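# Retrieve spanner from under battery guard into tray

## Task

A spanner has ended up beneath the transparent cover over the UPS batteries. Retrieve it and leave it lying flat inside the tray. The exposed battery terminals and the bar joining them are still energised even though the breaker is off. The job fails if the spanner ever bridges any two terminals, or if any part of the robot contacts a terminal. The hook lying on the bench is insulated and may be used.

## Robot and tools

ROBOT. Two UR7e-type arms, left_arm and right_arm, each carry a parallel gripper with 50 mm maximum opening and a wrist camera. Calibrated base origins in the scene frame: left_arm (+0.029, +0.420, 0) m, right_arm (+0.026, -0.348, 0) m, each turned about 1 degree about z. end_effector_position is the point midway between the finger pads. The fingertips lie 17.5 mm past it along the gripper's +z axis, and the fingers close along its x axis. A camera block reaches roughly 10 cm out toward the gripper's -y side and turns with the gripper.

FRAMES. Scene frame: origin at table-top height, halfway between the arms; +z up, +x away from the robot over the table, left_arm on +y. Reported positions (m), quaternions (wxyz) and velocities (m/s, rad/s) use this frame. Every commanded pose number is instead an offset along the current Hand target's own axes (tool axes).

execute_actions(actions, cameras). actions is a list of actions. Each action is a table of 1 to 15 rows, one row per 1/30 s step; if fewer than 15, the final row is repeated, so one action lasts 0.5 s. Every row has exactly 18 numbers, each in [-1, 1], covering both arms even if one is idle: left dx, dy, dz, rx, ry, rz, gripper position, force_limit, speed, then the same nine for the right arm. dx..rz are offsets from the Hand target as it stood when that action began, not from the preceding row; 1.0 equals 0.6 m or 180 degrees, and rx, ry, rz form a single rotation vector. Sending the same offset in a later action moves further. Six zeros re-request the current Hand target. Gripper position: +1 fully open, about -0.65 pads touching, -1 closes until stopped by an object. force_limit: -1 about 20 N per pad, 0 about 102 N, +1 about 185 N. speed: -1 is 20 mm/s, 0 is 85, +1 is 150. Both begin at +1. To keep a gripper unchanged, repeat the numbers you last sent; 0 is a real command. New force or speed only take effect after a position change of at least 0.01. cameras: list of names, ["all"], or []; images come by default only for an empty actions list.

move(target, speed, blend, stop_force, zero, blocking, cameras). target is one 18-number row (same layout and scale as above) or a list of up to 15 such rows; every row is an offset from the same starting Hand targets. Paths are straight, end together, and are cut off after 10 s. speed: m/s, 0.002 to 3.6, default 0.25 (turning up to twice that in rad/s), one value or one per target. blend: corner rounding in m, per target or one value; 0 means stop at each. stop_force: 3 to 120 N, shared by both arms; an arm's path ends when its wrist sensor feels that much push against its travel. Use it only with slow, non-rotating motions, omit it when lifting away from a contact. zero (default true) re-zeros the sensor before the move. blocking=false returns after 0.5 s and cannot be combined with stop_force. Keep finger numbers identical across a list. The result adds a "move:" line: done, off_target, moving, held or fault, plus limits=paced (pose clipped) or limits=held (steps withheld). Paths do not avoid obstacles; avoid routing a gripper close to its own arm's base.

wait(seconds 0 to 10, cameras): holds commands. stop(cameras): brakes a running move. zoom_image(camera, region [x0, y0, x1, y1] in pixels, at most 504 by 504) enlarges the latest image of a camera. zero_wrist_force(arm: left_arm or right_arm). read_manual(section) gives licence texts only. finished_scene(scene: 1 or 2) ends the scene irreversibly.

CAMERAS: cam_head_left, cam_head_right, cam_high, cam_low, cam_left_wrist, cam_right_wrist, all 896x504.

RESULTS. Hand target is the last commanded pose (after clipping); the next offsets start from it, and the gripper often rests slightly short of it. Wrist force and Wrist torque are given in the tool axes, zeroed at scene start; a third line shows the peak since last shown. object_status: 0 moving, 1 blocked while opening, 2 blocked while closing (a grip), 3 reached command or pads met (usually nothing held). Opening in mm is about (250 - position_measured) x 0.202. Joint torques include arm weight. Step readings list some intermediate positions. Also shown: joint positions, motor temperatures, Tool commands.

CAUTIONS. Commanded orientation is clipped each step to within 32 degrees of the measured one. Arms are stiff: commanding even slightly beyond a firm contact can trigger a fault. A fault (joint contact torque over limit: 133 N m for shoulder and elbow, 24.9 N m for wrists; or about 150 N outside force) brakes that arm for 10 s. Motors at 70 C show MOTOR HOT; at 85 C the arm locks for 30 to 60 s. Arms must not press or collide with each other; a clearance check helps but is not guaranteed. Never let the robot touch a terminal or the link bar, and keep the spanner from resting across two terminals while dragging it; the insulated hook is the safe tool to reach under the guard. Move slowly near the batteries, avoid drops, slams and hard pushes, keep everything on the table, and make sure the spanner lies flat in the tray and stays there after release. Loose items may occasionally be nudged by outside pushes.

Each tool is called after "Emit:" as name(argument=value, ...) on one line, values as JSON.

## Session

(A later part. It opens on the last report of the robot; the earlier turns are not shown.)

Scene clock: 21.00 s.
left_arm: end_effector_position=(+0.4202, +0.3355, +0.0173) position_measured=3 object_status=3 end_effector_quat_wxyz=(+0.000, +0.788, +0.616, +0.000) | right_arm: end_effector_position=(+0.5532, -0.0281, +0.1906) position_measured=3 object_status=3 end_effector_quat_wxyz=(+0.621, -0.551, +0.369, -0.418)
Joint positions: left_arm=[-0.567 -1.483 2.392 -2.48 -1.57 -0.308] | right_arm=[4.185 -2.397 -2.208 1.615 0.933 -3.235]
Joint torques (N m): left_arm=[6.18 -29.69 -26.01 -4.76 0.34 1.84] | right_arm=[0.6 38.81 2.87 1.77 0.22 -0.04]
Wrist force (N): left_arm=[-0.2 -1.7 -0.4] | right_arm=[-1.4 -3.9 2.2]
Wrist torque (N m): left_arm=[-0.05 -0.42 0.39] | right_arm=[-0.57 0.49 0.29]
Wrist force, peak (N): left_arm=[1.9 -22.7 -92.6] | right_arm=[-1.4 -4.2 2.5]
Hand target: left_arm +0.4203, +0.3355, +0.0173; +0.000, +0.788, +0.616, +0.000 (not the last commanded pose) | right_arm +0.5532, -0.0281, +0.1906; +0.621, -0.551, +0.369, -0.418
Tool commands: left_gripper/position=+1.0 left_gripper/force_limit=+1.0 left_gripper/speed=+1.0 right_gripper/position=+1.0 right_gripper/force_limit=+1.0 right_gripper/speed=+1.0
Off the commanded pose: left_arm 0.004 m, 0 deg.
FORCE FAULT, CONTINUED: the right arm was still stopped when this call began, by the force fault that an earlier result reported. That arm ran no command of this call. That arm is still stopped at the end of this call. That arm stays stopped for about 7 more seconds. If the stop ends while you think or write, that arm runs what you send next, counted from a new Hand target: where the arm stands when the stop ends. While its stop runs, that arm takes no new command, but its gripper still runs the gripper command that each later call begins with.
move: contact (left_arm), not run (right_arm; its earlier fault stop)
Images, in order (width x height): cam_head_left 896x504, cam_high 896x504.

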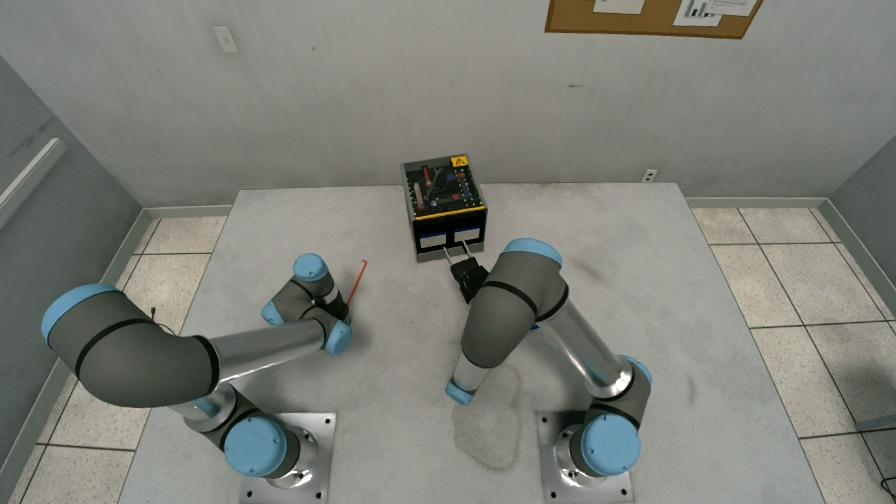

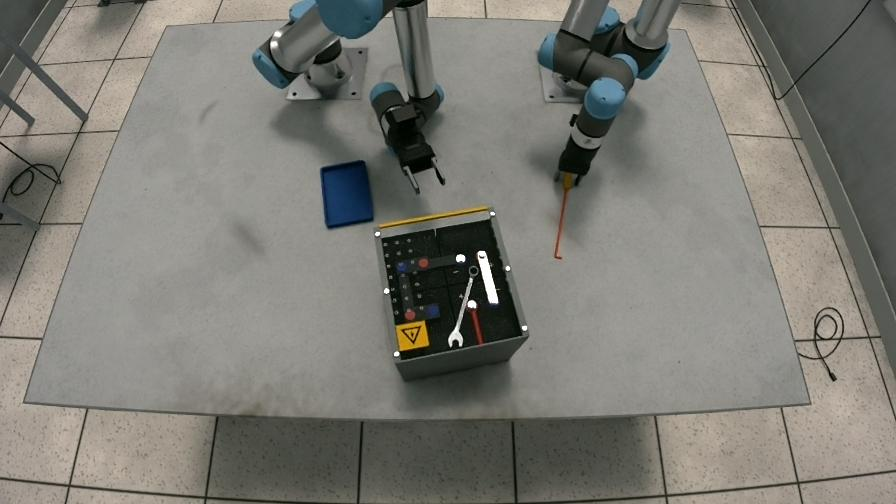

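Emit:
move(target=[[0, 0, -0.0067, 0, 0, 0, 1, 1, 1, 0, 0, 0, 0, 0, 0, 1, 1, 1], [0, 0, -0.0067, 0, 0, 0, -1, 0, -0.5, 0, 0, 0, 0, 0, 0, 1, 1, 1]], speed=0.05, cameras=["cam_left_wrist"])

Scene clock: 22.83 s.
left_arm: end_effector_position=(+0.4203, +0.3355, +0.0214) position_measured=176 object_status=2 end_effector_quat_wxyz=(+0.000, +0.788, +0.616, +0.000) | right_arm: end_effector_position=(+0.5532, -0.0281, +0.1906) position_measured=3 object_status=3 end_effector_quat_wxyz=(+0.621, -0.551, +0.369, -0.418)
Joint positions: left_arm=[-0.567 -1.494 2.388 -2.465 -1.57 -0.308] | right_arm=[4.185 -2.397 -2.208 1.615 0.933 -3.235]
Joint torques (N m): left_arm=[2.98 -28.04 -25.92 -0.94 0.28 1.33] | right_arm=[0.59 38.17 2.7 1.87 0.24 -0.07]
Wrist force (N): left_arm=[-0.3 -1.9 -0.7] | right_arm=[-1.6 -3.7 2.5]
Wrist torque (N m): left_arm=[-0.06 -0.44 0.39] | right_arm=[-0.53 0.52 0.29]
Wrist force, peak (N): left_arm=[-0.6 -2.2 -0.5] | right_arm=[-1.5 -4.1 2.6]
Hand target: left_arm +0.4203, +0.3355, +0.0214; +0.000, +0.788, +0.616, +0.000 | right_arm +0.5532, -0.0281, +0.1906; +0.621, -0.551, +0.369, -0.418
Tool commands: left_gripper/position=-1.0 left_gripper/force_limit=+0.0 left_gripper/speed=-0.5 right_gripper/position=+1.0 right_gripper/force_limit=+1.0 right_gripper/speed=+1.0
Off the commanded pose: left_arm 0.000 m, 0 deg.
FORCE FAULT, CONTINUED: the right arm was still stopped when this call began, by the force fault that an earlier result reported. That arm ran no command of this call. That arm is still stopped at the end of this call. That arm stays stopped for about 6 more seconds. If the stop ends while you think or write, that arm runs what you send next, counted from a new Hand target: where the arm stands when the stop ends. While its stop runs, that arm takes no new command, but its gripper still runs the gripper command that each later call begins with.
move: done (left_arm), not run (right_arm; its earlier fault stop)
Images, in order (width x height): cam_left_wrist 896x504.

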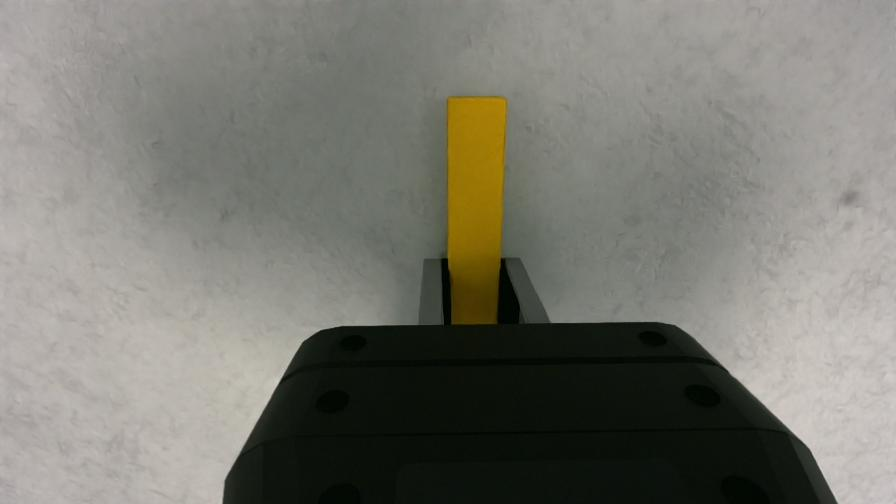

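Emit:
move(target=[[0, 0, -0.1667, 0, 0, 0, -1, 0, -0.5, 0, 0, 0, 0, 0, 0, 1, 1, 1], [-0.1949, 0.0138, -0.3977, -0.1111, -0.491, -0.1111, -1, 0, -0.5, 0, 0, 0, 0, 0, 0, 1, 1, 1]], speed=[0.25, 0.4], blend=[0.03, 0], cameras=["cam_left_wrist", "cam_high", "cam_head_left", "cam_low"])

Scene clock: 27.73 s.
left_arm: end_effector_position=(+0.4081, +0.2737, +0.1975) position_measured=176 object_status=2 end_effector_quat_wxyz=(+0.318, +0.657, +0.629, -0.266) | right_arm: end_effector_position=(+0.5532, -0.0281, +0.1906) position_measured=3 object_status=3 end_effector_quat_wxyz=(+0.621, -0.551, +0.369, -0.418)
Joint positions: left_arm=[-0.252 -1.694 2.383 -2.591 -2.375 -0.335] | right_arm=[4.185 -2.397 -2.208 1.615 0.933 -3.235]
Joint torques (N m): left_arm=[-10.11 -23.45 -29.98 -0.99 -0.22 2.18] | right_arm=[0.3 38.17 3.23 1.84 0.24 -0.09]
Wrist force (N): left_arm=[-0.2 -0.3 0.0] | right_arm=[-1.4 -4.1 2.7]
Wrist torque (N m): left_arm=[0.01 0.05 -0.03] | right_arm=[-0.60 0.49 0.29]
Wrist force, peak (N): left_arm=[-7.6 1.0 -3.3] | right_arm=[-1.4 -4.1 2.7]
Hand target: left_arm +0.4081, +0.2737, +0.1975; +0.318, +0.657, +0.629, -0.266 (not the last commanded pose) | right_arm +0.5532, -0.0281, +0.1906; +0.621, -0.551, +0.369, -0.418
Tool commands: left_gripper/position=-1.0 left_gripper/force_limit=+0.0 left_gripper/speed=-0.5 right_gripper/position=+1.0 right_gripper/force_limit=+1.0 right_gripper/speed=+1.0
Off the commanded pose: left_arm 0.083 m, 42 deg.
FORCE FAULT, CONTINUED: the right arm was still stopped when this call began, by the force fault that an earlier result reported. Since the last result the stop counts as 5 of the actions that you can send in this scene. That arm ran no command of this call. That arm is still stopped at the end of this call. That arm stays stopped for about 1 more second. If the stop ends while you think or write, that arm runs what you send next, counted from a new Hand target: where the arm stands when the stop ends. While its stop runs, that arm takes no new command, but its gripper still runs the gripper command that each later call begins with.
move: held (left_arm; a check stopped the path), not run (right_arm; its earlier fault stop); path passed 1 of 2 targets; limits=held
pose unreachable (left arm): on one or more control steps of this call, first in action 0 (counted from 0), this arm could not follow its commanded pose, so it was not sent that pose on those steps. It may still have moved: this result reports where it is.
cause: moving toward the commanded pose would bring two parts of the arm too close to each other (its gripper and another part of the arm, with joints 4 (wrist 1) to 6 (wrist 3) between them, 12 mm apart when it was first held).
Images, in order (width x height): cam_head_left 896x504, cam_high 896x504, cam_low 896x504, cam_left_wrist 896x504.

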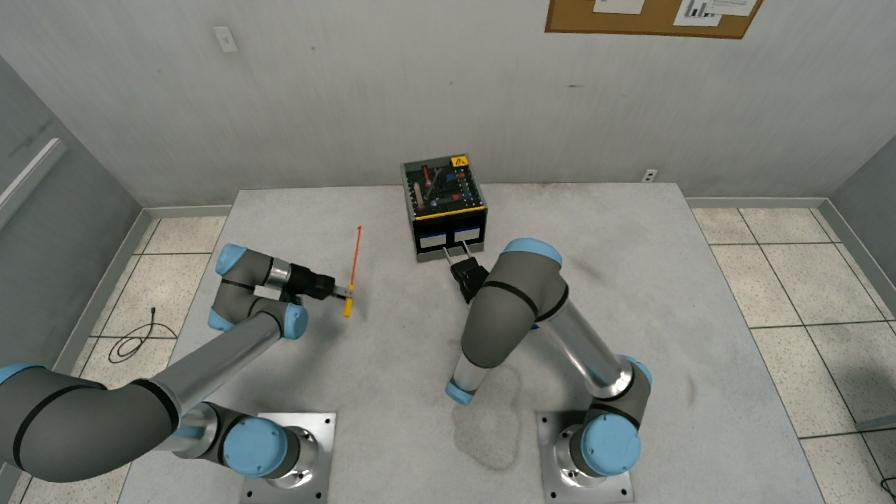

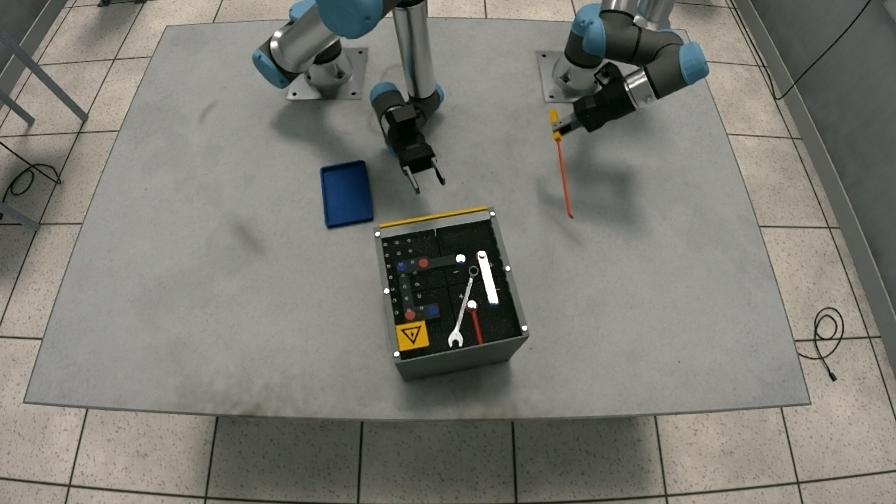

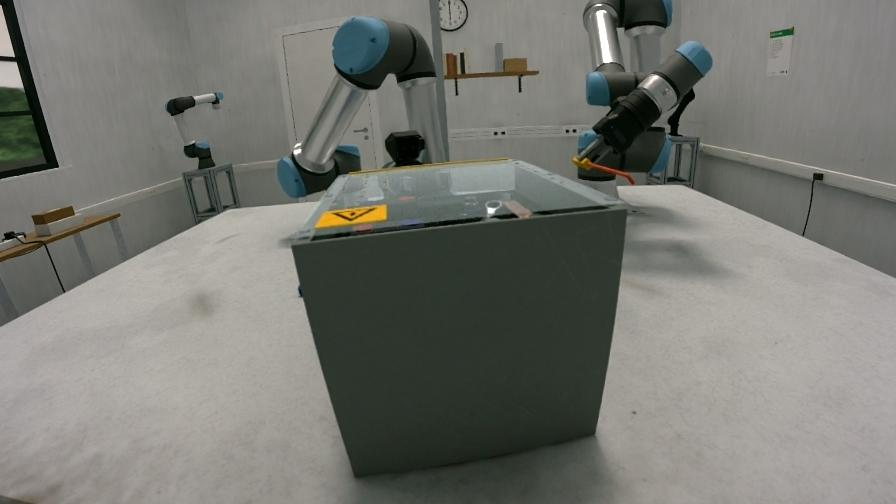

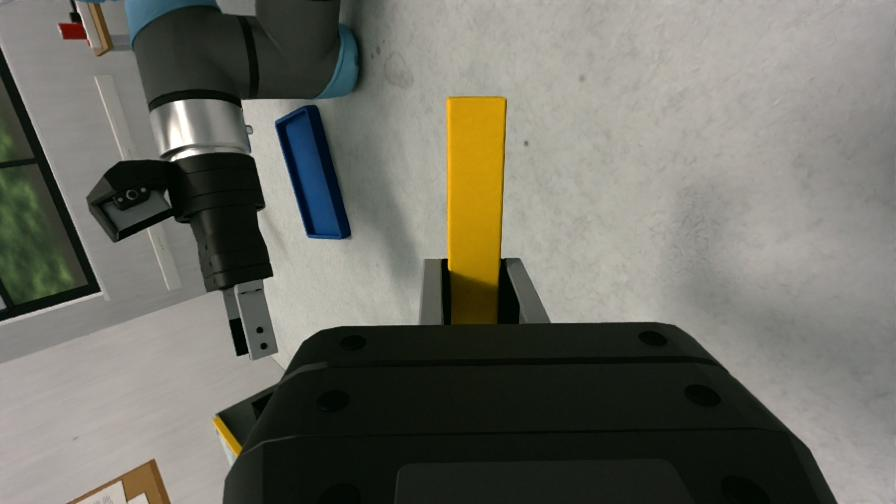

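Emit:
move(target=[[0, 0, 0, 0, 0, 0, -1, 0, -0.5, 0.0467, -0.2007, 0.0053, -0.2338, -0.1573, -0.139, 1, 1, 1], [-0.2433, 0.1242, 0.237, -0.4683, -0.1572, -0.1982, -1, 0, -0.5, -0.1445, -0.254, -0.0242, -0.4677, -0.3147, -0.278, 1, 1, 1]], speed=[0.4, 0.4], blend=[0.03, 0], cameras=["all"])

Scene clock: 35.90 s.
left_arm: end_effector_position=(+0.4799, +0.0701, +0.2199) position_measured=176 object_status=2 end_effector_quat_wxyz=(+0.706, +0.001, +0.708, +0.000) | right_arm: end_effector_position=(+0.4899, +0.0401, +0.3399) position_measured=3 object_status=3 end_effector_quat_wxyz=(+0.000, +1.000, -0.001, +0.000)
Joint positions: left_arm=[-1.424 -0.904 2.185 -4.41 -0.162 -1.581] | right_arm=[4.074 -1.804 -1.279 -1.629 1.57 -3.792]
Joint torques (N m): left_arm=[8.54 -27.18 -16.92 -2.95 1.47 2.09] | right_arm=[9.54 28.37 30.93 0.95 -1.94 -1.87]
Wrist force (N): left_arm=[-0.6 0.7 0.3] | right_arm=[-0.6 -0.7 0.6]
Wrist torque (N m): left_arm=[-0.26 0.28 -0.19] | right_arm=[-0.13 0.08 0.08]
Wrist force, peak (N): left_arm=[-0.7 0.8 0.6] | right_arm=[-1.5 -4.1 2.6]
Hand target: left_arm +0.4799, +0.0701, +0.2199; +0.707, +0.001, +0.708, +0.000 | right_arm +0.4899, +0.0401, +0.3399; +0.000, +1.000, -0.001, +0.000
Off the commanded pose: left_arm 0.000 m, 0 deg | right_arm 0.000 m, 0 deg.
FORCE FAULT, CONTINUED: the right arm's stop, for the force fault that an earlier result reported, is over. The rest of the stop counts as 1 of the actions that you can send in this scene. The stop ended before this call began, so that arm ran this call's commands, counted from a new Hand target: where the arm stood when the stop ended.
move: done

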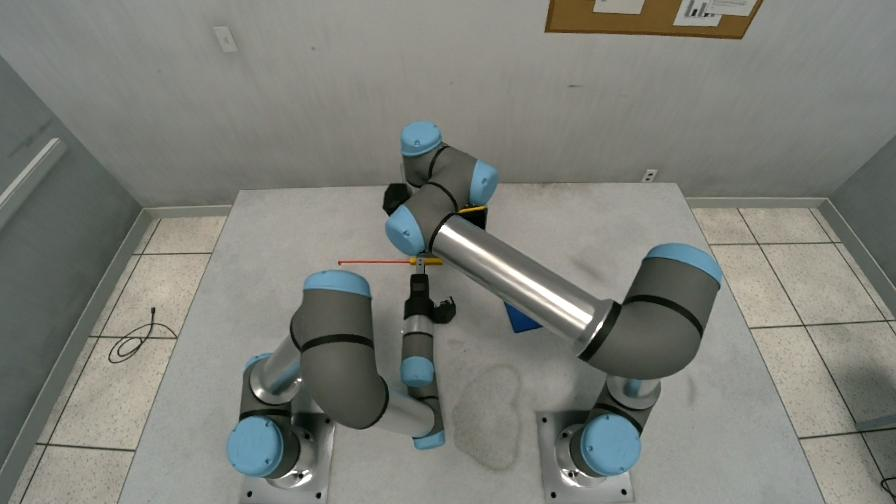

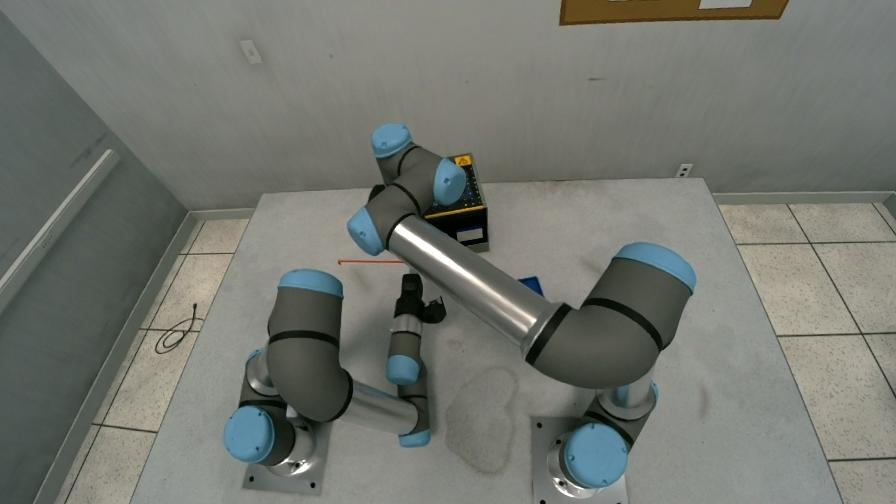

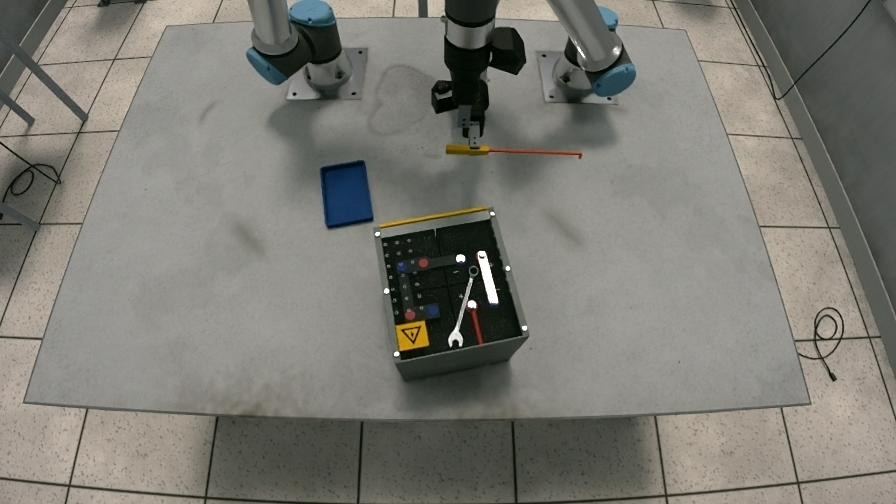

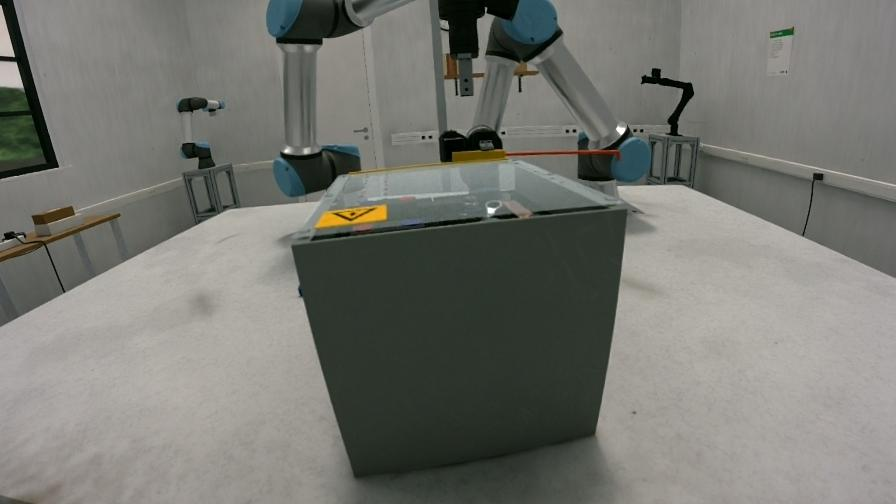

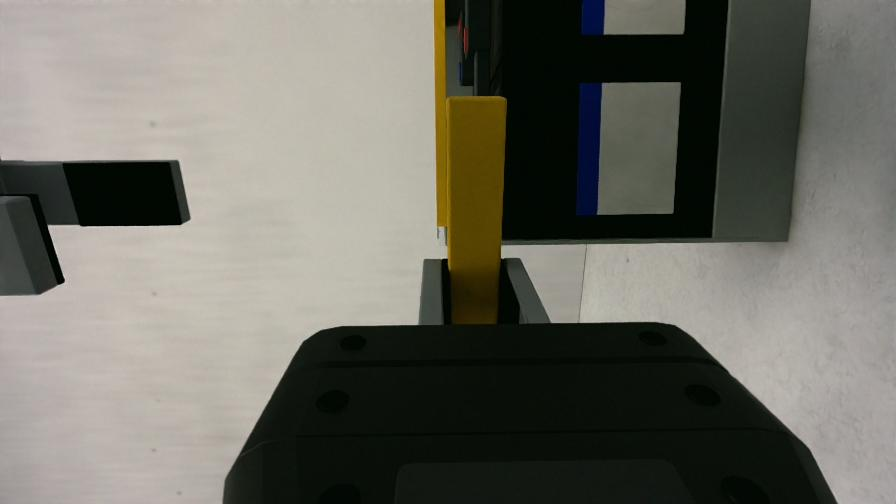

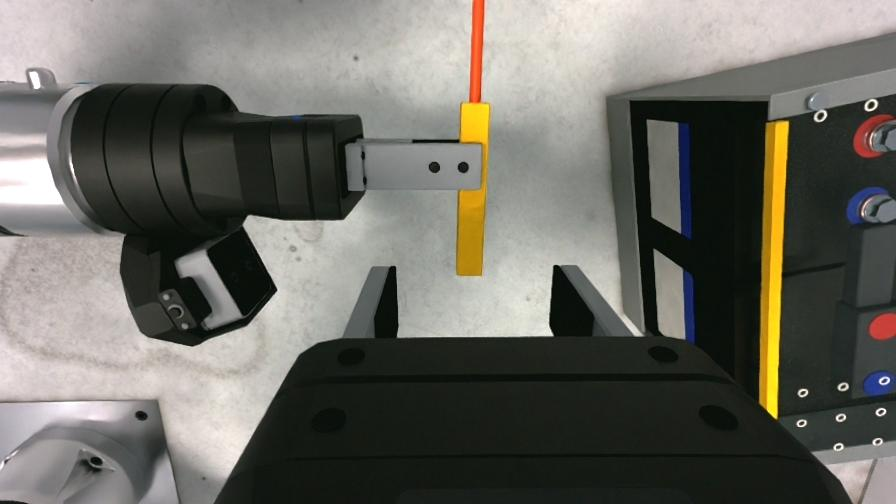

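Emit:
move(target=[[0, 0, 0, 0, 0, 0, -1, 0, -0.5, 0.006, 0.0238, 0.1898, 0, 0, 0.005, 1, 1, 1], [0, 0, 0, 0, 0, 0, -1, 0, -0.5, 0.006, 0.0238, 0.1898, 0, 0, 0.005, -1, -0.3, -1]], speed=[0.15, 0.1], cameras=["cam_right_wrist", "cam_left_wrist"])

Scene clock: 39.73 s.
left_arm: end_effector_position=(+0.4799, +0.0701, +0.2199) position_measured=176 object_status=2 end_effector_quat_wxyz=(+0.706, +0.001, +0.708, +0.000) | right_arm: end_effector_position=(+0.4937, +0.0258, +0.2260) position_measured=184 object_status=2 end_effector_quat_wxyz=(+0.000, +1.000, -0.008, +0.001)
Joint positions: left_arm=[-1.424 -0.904 2.185 -4.41 -0.162 -1.581] | right_arm=[4.054 -1.813 -1.561 -1.338 1.57 -3.796]
Joint torques (N m): left_arm=[8.86 -27.17 -15.94 -1.84 1.3 2.16] | right_arm=[5.15 31.43 17.88 -1.87 6.03 -1.91]
Wrist force (N): left_arm=[-2.2 0.3 -19.4] | right_arm=[20.2 -1.6 2.3]
Wrist torque (N m): left_arm=[-0.01 0.15 -0.23] | right_arm=[-0.20 0.12 0.74]
Wrist force, peak (N): left_arm=[-2.2 0.3 -19.4] | right_arm=[20.3 -1.7 2.3]
Hand target: left_arm +0.4799, +0.0701, +0.2199; +0.706, +0.001, +0.708, +0.000 | right_arm +0.4936, +0.0258, +0.2260; +0.000, +1.000, -0.008, +0.000
Off the commanded pose: left_arm 0.000 m, 0 deg | right_arm 0.000 m, 0 deg.
move: done
Images, in order (width x height): cam_left_wrist 896x504, cam_right_wrist 896x504.

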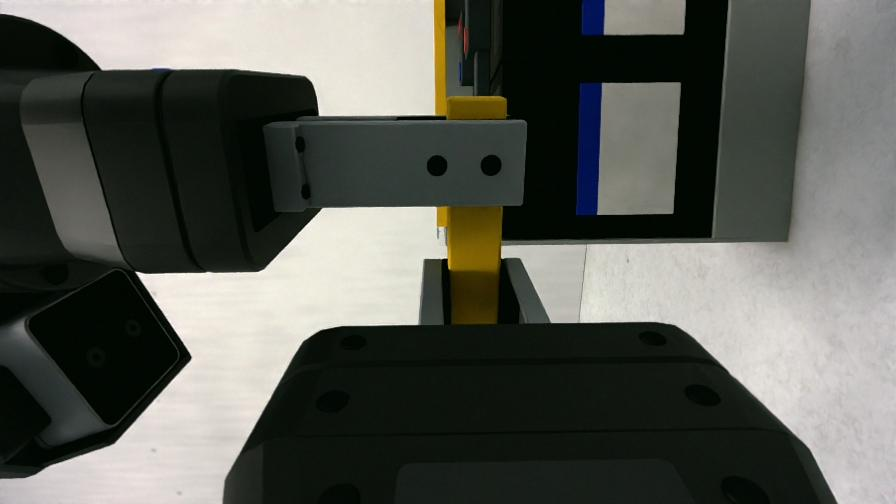

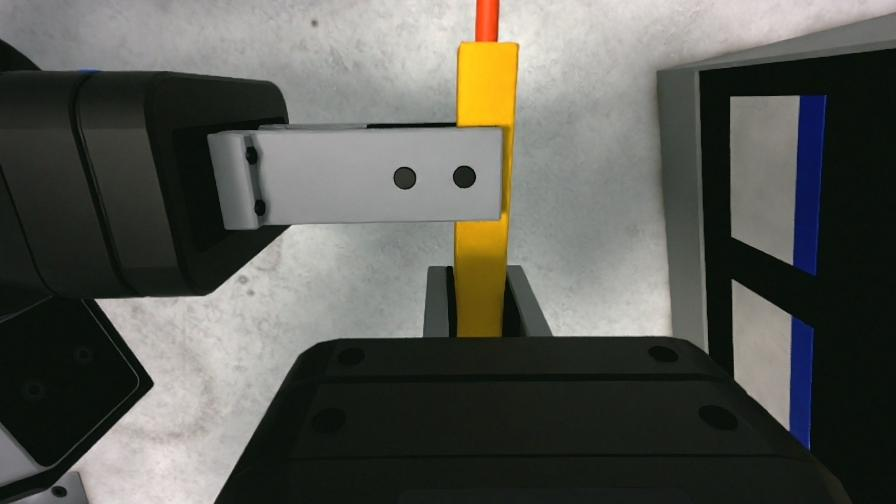

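Emit:
move(target=[[0, 0, 0, 0, 0, 0, 0.3, 0, -0.8, 0, 0, 0, 0, 0, 0, -1, -0.3, -1], [0, 0, -0.2, 0, 0, 0, 0.3, 0, -0.8, 0, 0, 0, 0, 0, 0, -1, -0.3, -1]], speed=[0.1, 0.25], cameras=["cam_right_wrist", "cam_left_wrist", "cam_high", "cam_low"])

Scene clock: 41.87 s.
left_arm: end_effector_position=(+0.3599, +0.0702, +0.2201) position_measured=107 object_status=3 end_effector_quat_wxyz=(+0.706, +0.001, +0.708, +0.000) | right_arm: end_effector_position=(+0.4936, +0.0258, +0.2260) position_measured=184 object_status=2 end_effector_quat_wxyz=(+0.000, +1.000, -0.008, +0.000)
Joint positions: left_arm=[-1.765 -0.936 2.3 -4.517 0.179 -1.559] | right_arm=[4.054 -1.813 -1.561 -1.339 1.57 -3.796]
Joint torques (N m): left_arm=[-10.79 -39.81 -13.27 -2.35 1.43 2.34] | right_arm=[4.84 46.33 28.34 4.98 -1.89 1.6]
Wrist force (N): left_arm=[-1.0 0.7 0.3] | right_arm=[-0.7 -1.2 0.8]
Wrist torque (N m): left_arm=[-0.27 0.25 -0.16] | right_arm=[-0.26 0.12 0.09]
Wrist force, peak (N): left_arm=[-1.8 0.0 -20.6] | right_arm=[21.4 -1.9 1.9]
Hand target: left_arm +0.3599, +0.0702, +0.2201; +0.706, +0.001, +0.708, +0.000 | right_arm +0.4936, +0.0258, +0.2260; +0.000, +1.000, -0.008, +0.000
Off the commanded pose: left_arm 0.000 m, 0 deg | right_arm 0.000 m, 0 deg.
move: done
Images, in order (width x height): cam_high 896x504, cam_low 896x504, cam_left_wrist 896x504, cam_right_wrist 896x504.

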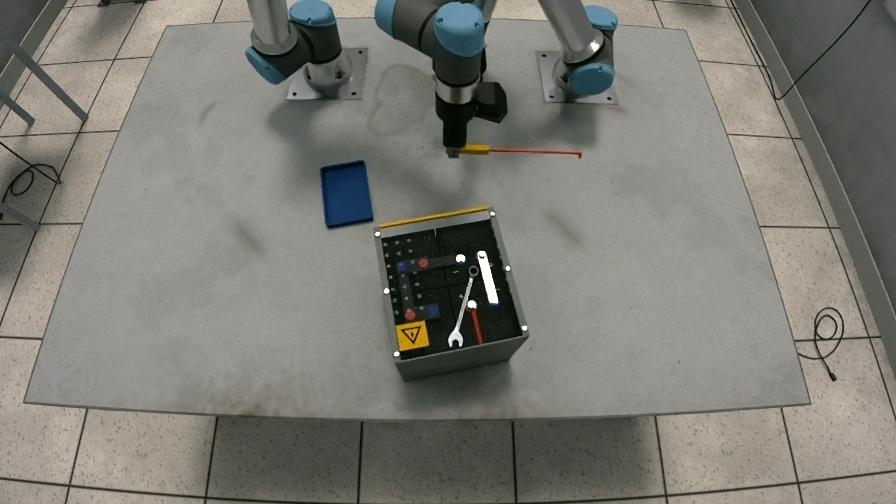

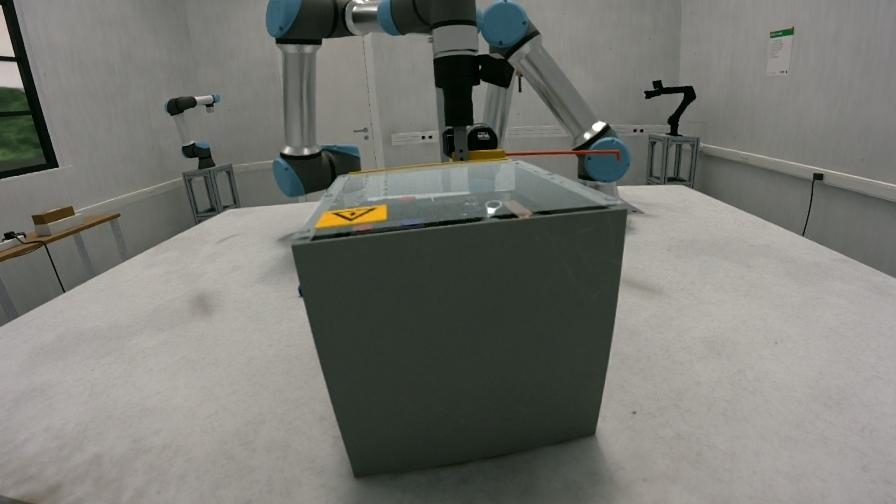

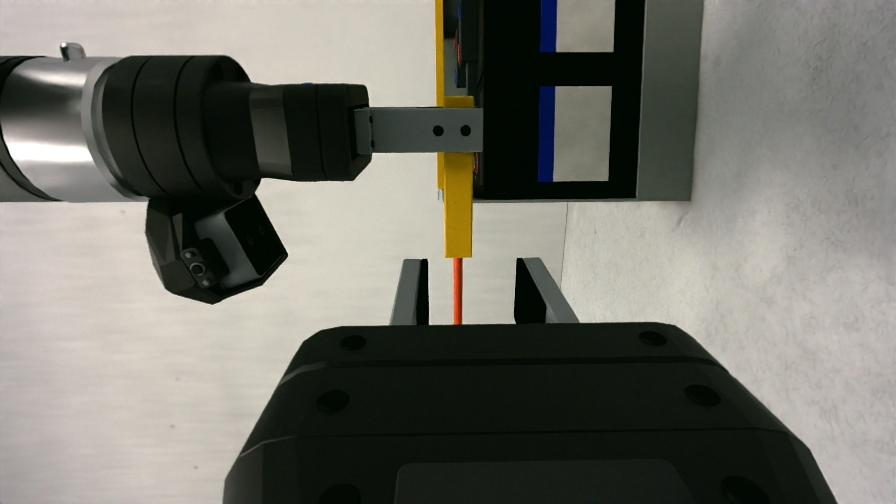

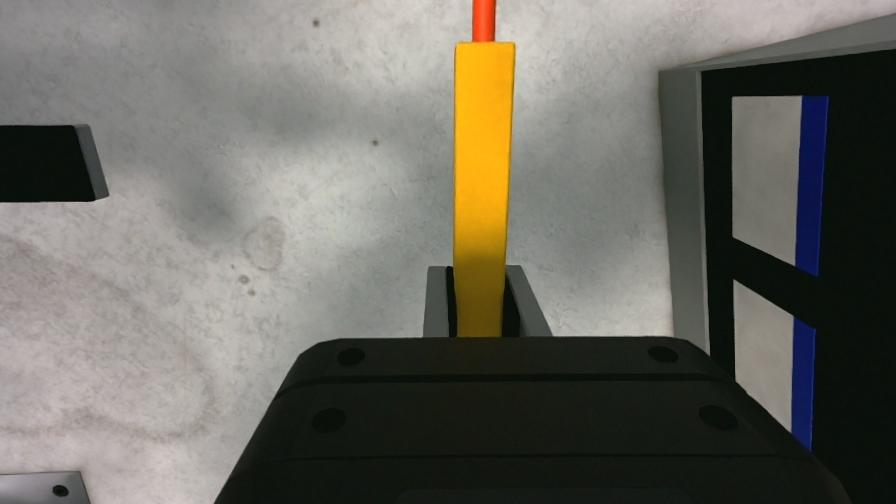

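Emit:
move(target=[[0, 0, 0, 0, 0, 0, 0.3, 0, -0.8, 0, 0, -0.2, 0, 0, 0, -1, -0.3, -1], [-0.036, 0.1288, 0.1585, 0.2102, 0.0736, -0.0013, 0.3, 0, -0.8, -0.2629, 0.0862, -0.19, 0, 0, 0.4383, -1, -0.3, -1], [-0.036, 0.1288, 0.1585, 0.2102, 0.0736, -0.0013, 0.3, 0, -0.8, -0.2629, 0.0862, 0.0117, 0, 0, 0.4383, -1, -0.3, -1]], speed=[0.2, 0.3, 0.2], blend=[0.02, 0.0, 0], cameras=["all"])

Scene clock: 49.30 s.
left_arm: end_effector_position=(+0.4551, +0.1474, +0.2417) position_measured=107 object_status=3 end_effector_quat_wxyz=(+0.583, +0.228, +0.745, -0.230) | right_arm: end_effector_position=(+0.3350, -0.0233, +0.2189) position_measured=184 object_status=2 end_effector_quat_wxyz=(+0.000, +0.767, -0.642, +0.000)
Joint positions: left_arm=[-1.03 -1.357 2.656 -4.212 -1.236 -1.726] | right_arm=[4.268 -1.454 -1.963 -1.295 1.57 -2.206]
Joint torques (N m): left_arm=[8.36 -26.81 -18.15 -0.57 -0.99 2.18] | right_arm=[-8.17 10.47 18.1 5.05 -2.11 -1.72]
Wrist force (N): left_arm=[-0.9 0.2 0.2] | right_arm=[-0.8 -1.0 0.8]
Wrist torque (N m): left_arm=[-0.25 0.22 -0.14] | right_arm=[-0.23 0.11 0.03]
Wrist force, peak (N): left_arm=[-1.2 1.4 0.0] | right_arm=[-0.7 -1.1 3.0]
Hand target: left_arm +0.4551, +0.1474, +0.2417; +0.583, +0.228, +0.745, -0.230 | right_arm +0.3350, -0.0233, +0.2189; +0.000, +0.767, -0.642, +0.000
Off the commanded pose: left_arm 0.000 m, 0 deg | right_arm 0.000 m, 0 deg.
move: done

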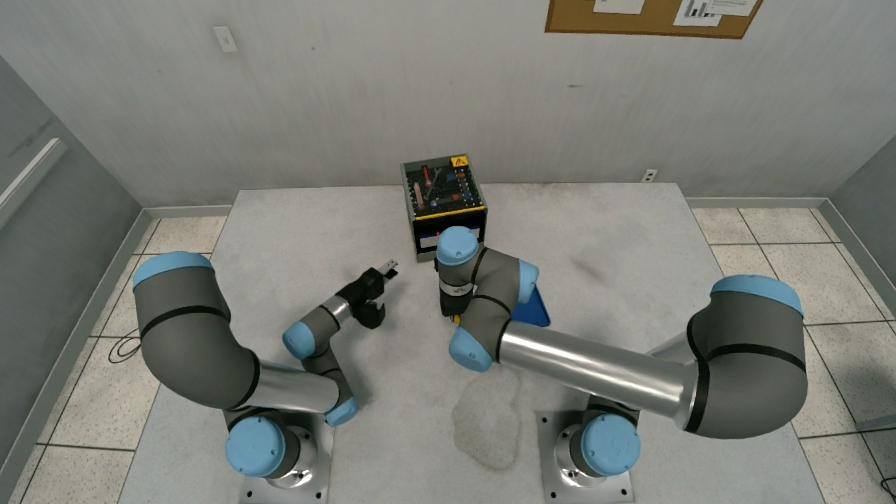

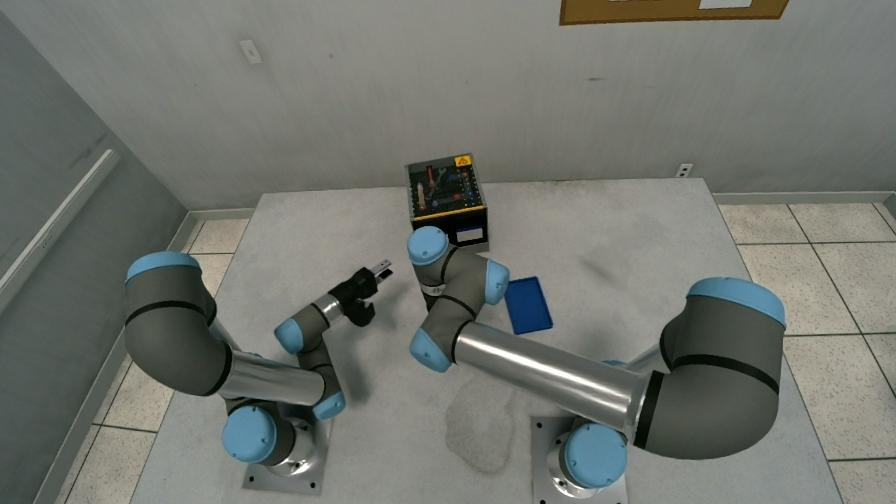

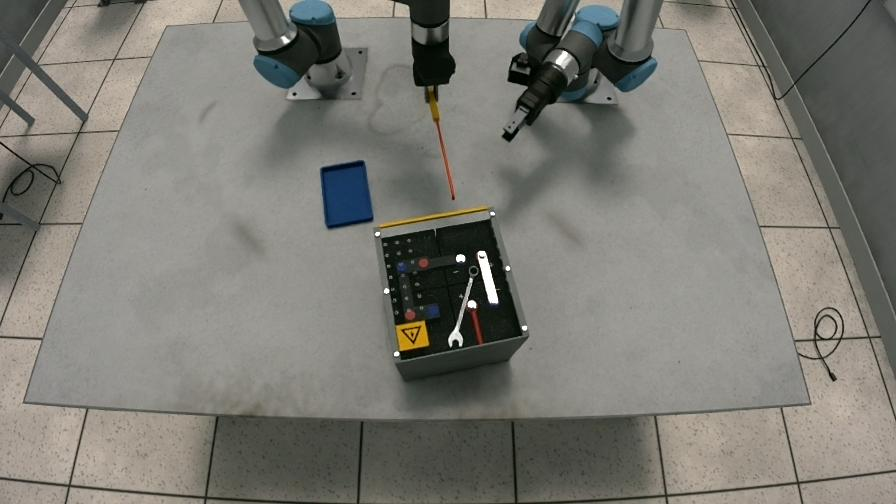

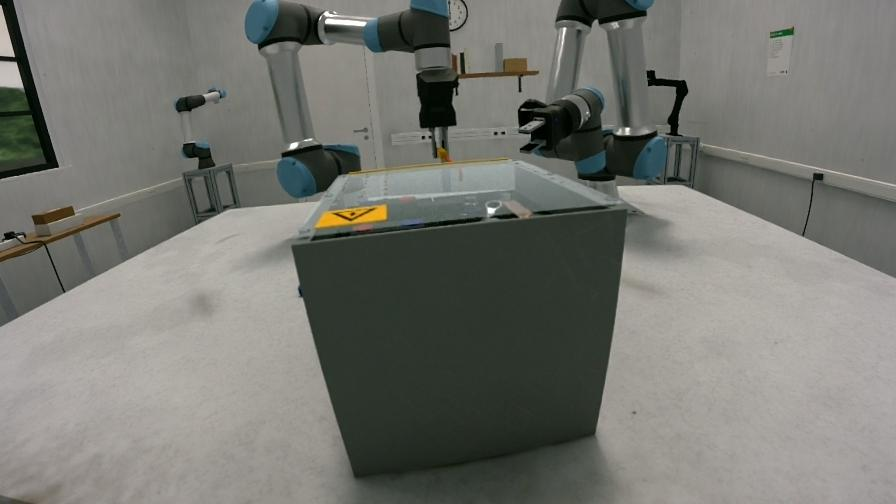

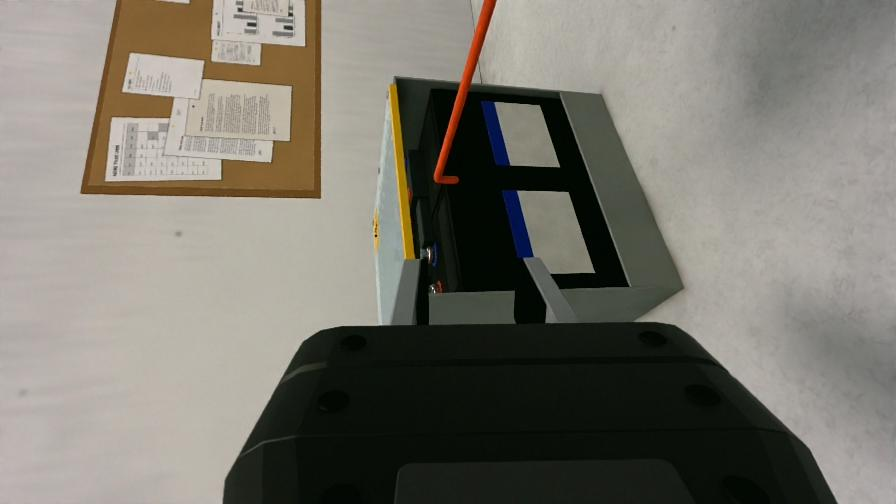

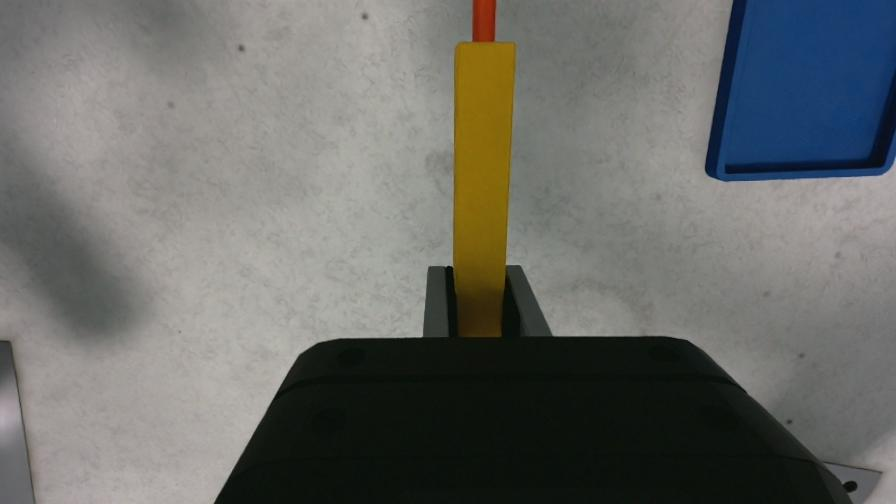

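Emit:
zoom_image(camera="cam_left_wrist", region=[370, 60, 530, 320])

Emit:
zoom_image(camera="cam_high", region=[400, 150, 540, 360])

Scaled by 1.938.

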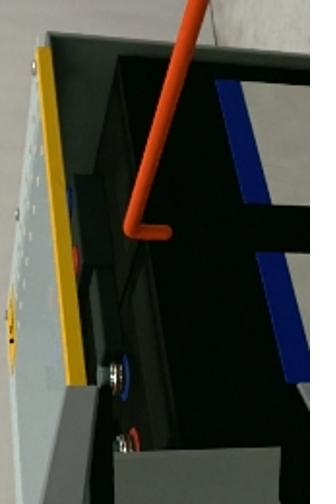

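Scaled by 2.400.

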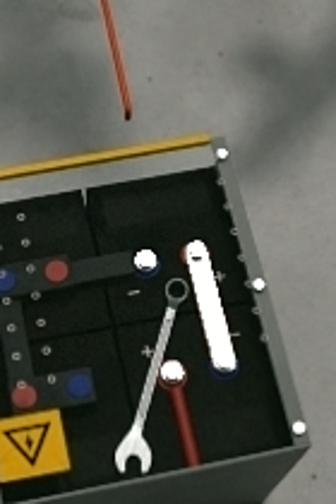

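Emit:
move(target=[0, 0, 0, 0, 0, 0, 0.3, 0, -0.8, -0.0042, -0.2168, 0, 0, 0, -0.01, -1, -0.3, -1], speed=0.07, stop_force=8, cameras=["cam_high", "cam_left_wrist"])

Emit:
zoom_image(camera="cam_high", region=[400, 190, 540, 360])

Emit:
zoom_image(camera="cam_left_wrist", region=[370, 60, 530, 320])

Scene clock: 53.33 s.
left_arm: end_effector_position=(+0.4551, +0.1474, +0.2417) position_measured=107 object_status=3 end_effector_quat_wxyz=(+0.583, +0.228, +0.745, -0.230) | right_arm: end_effector_position=(+0.4626, +0.0021, +0.2190) position_measured=184 object_status=2 end_effector_quat_wxyz=(+0.000, +0.777, -0.630, +0.000)
Joint positions: left_arm=[-1.03 -1.357 2.656 -4.212 -1.236 -1.726] | right_arm=[4.072 -1.725 -1.686 -1.301 1.57 -2.433]
Joint torques (N m): left_arm=[8.55 -27.06 -18.53 -0.61 -1 2.19] | right_arm=[-8.13 23.88 30.15 1.01 2.07 -1.88]
Wrist force (N): left_arm=[-0.8 0.1 0.1] | right_arm=[-0.7 -1.2 1.0]
Wrist torque (N m): left_arm=[-0.27 0.19 -0.14] | right_arm=[-0.28 0.13 0.08]
Wrist force, peak (N): left_arm=[-1.2 0.5 0.0] | right_arm=[-1.0 -2.3 0.9]
Hand target: left_arm +0.4551, +0.1474, +0.2417; +0.583, +0.228, +0.745, -0.230 | right_arm +0.4626, +0.0021, +0.2190; +0.000, +0.777, -0.630, +0.000
Off the commanded pose: left_arm 0.000 m, 0 deg | right_arm 0.000 m, 0 deg.
move: done
Images, in order (width x height): cam_high 896x504, cam_left_wrist 896x504.

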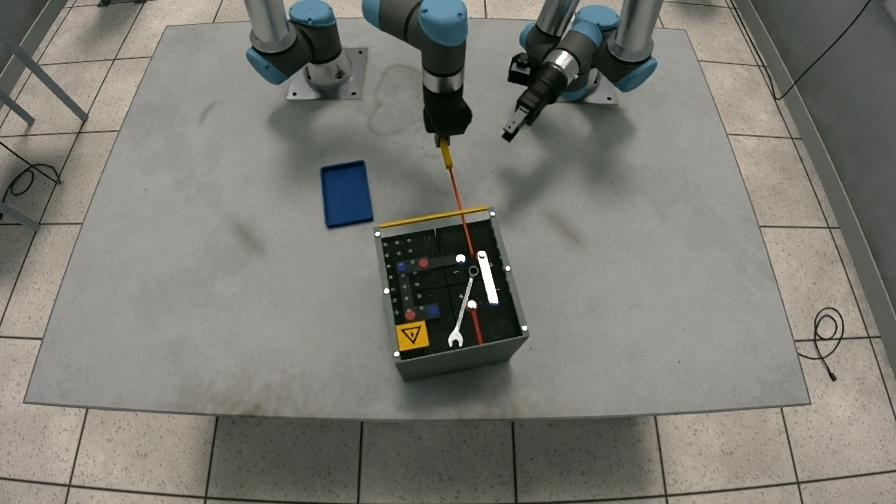

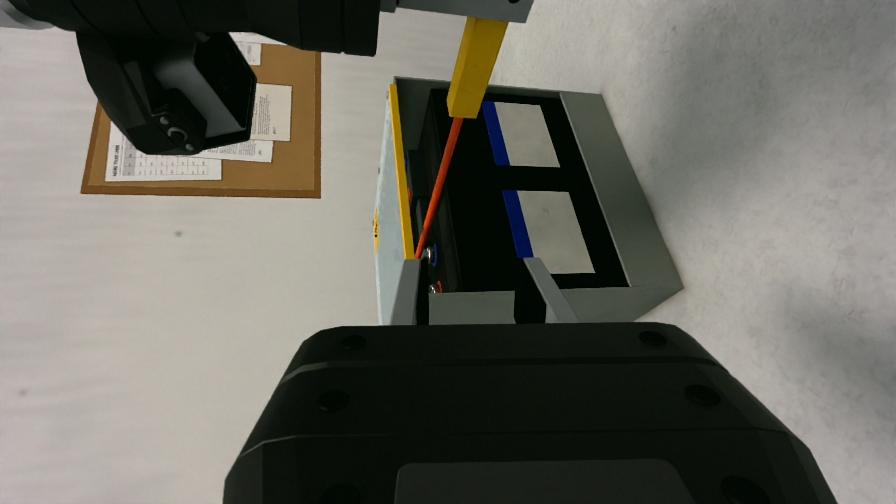

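Scaled by 2.965.

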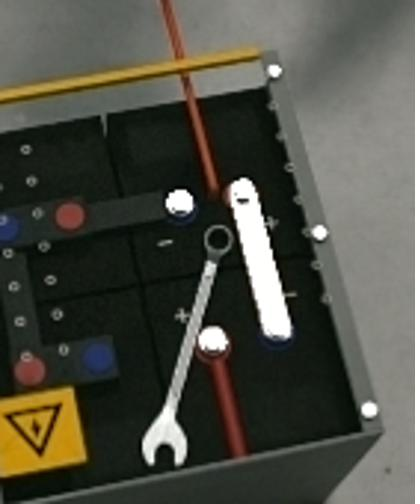

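Scaled by 1.938.

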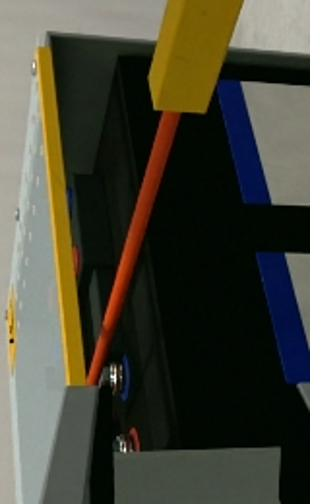

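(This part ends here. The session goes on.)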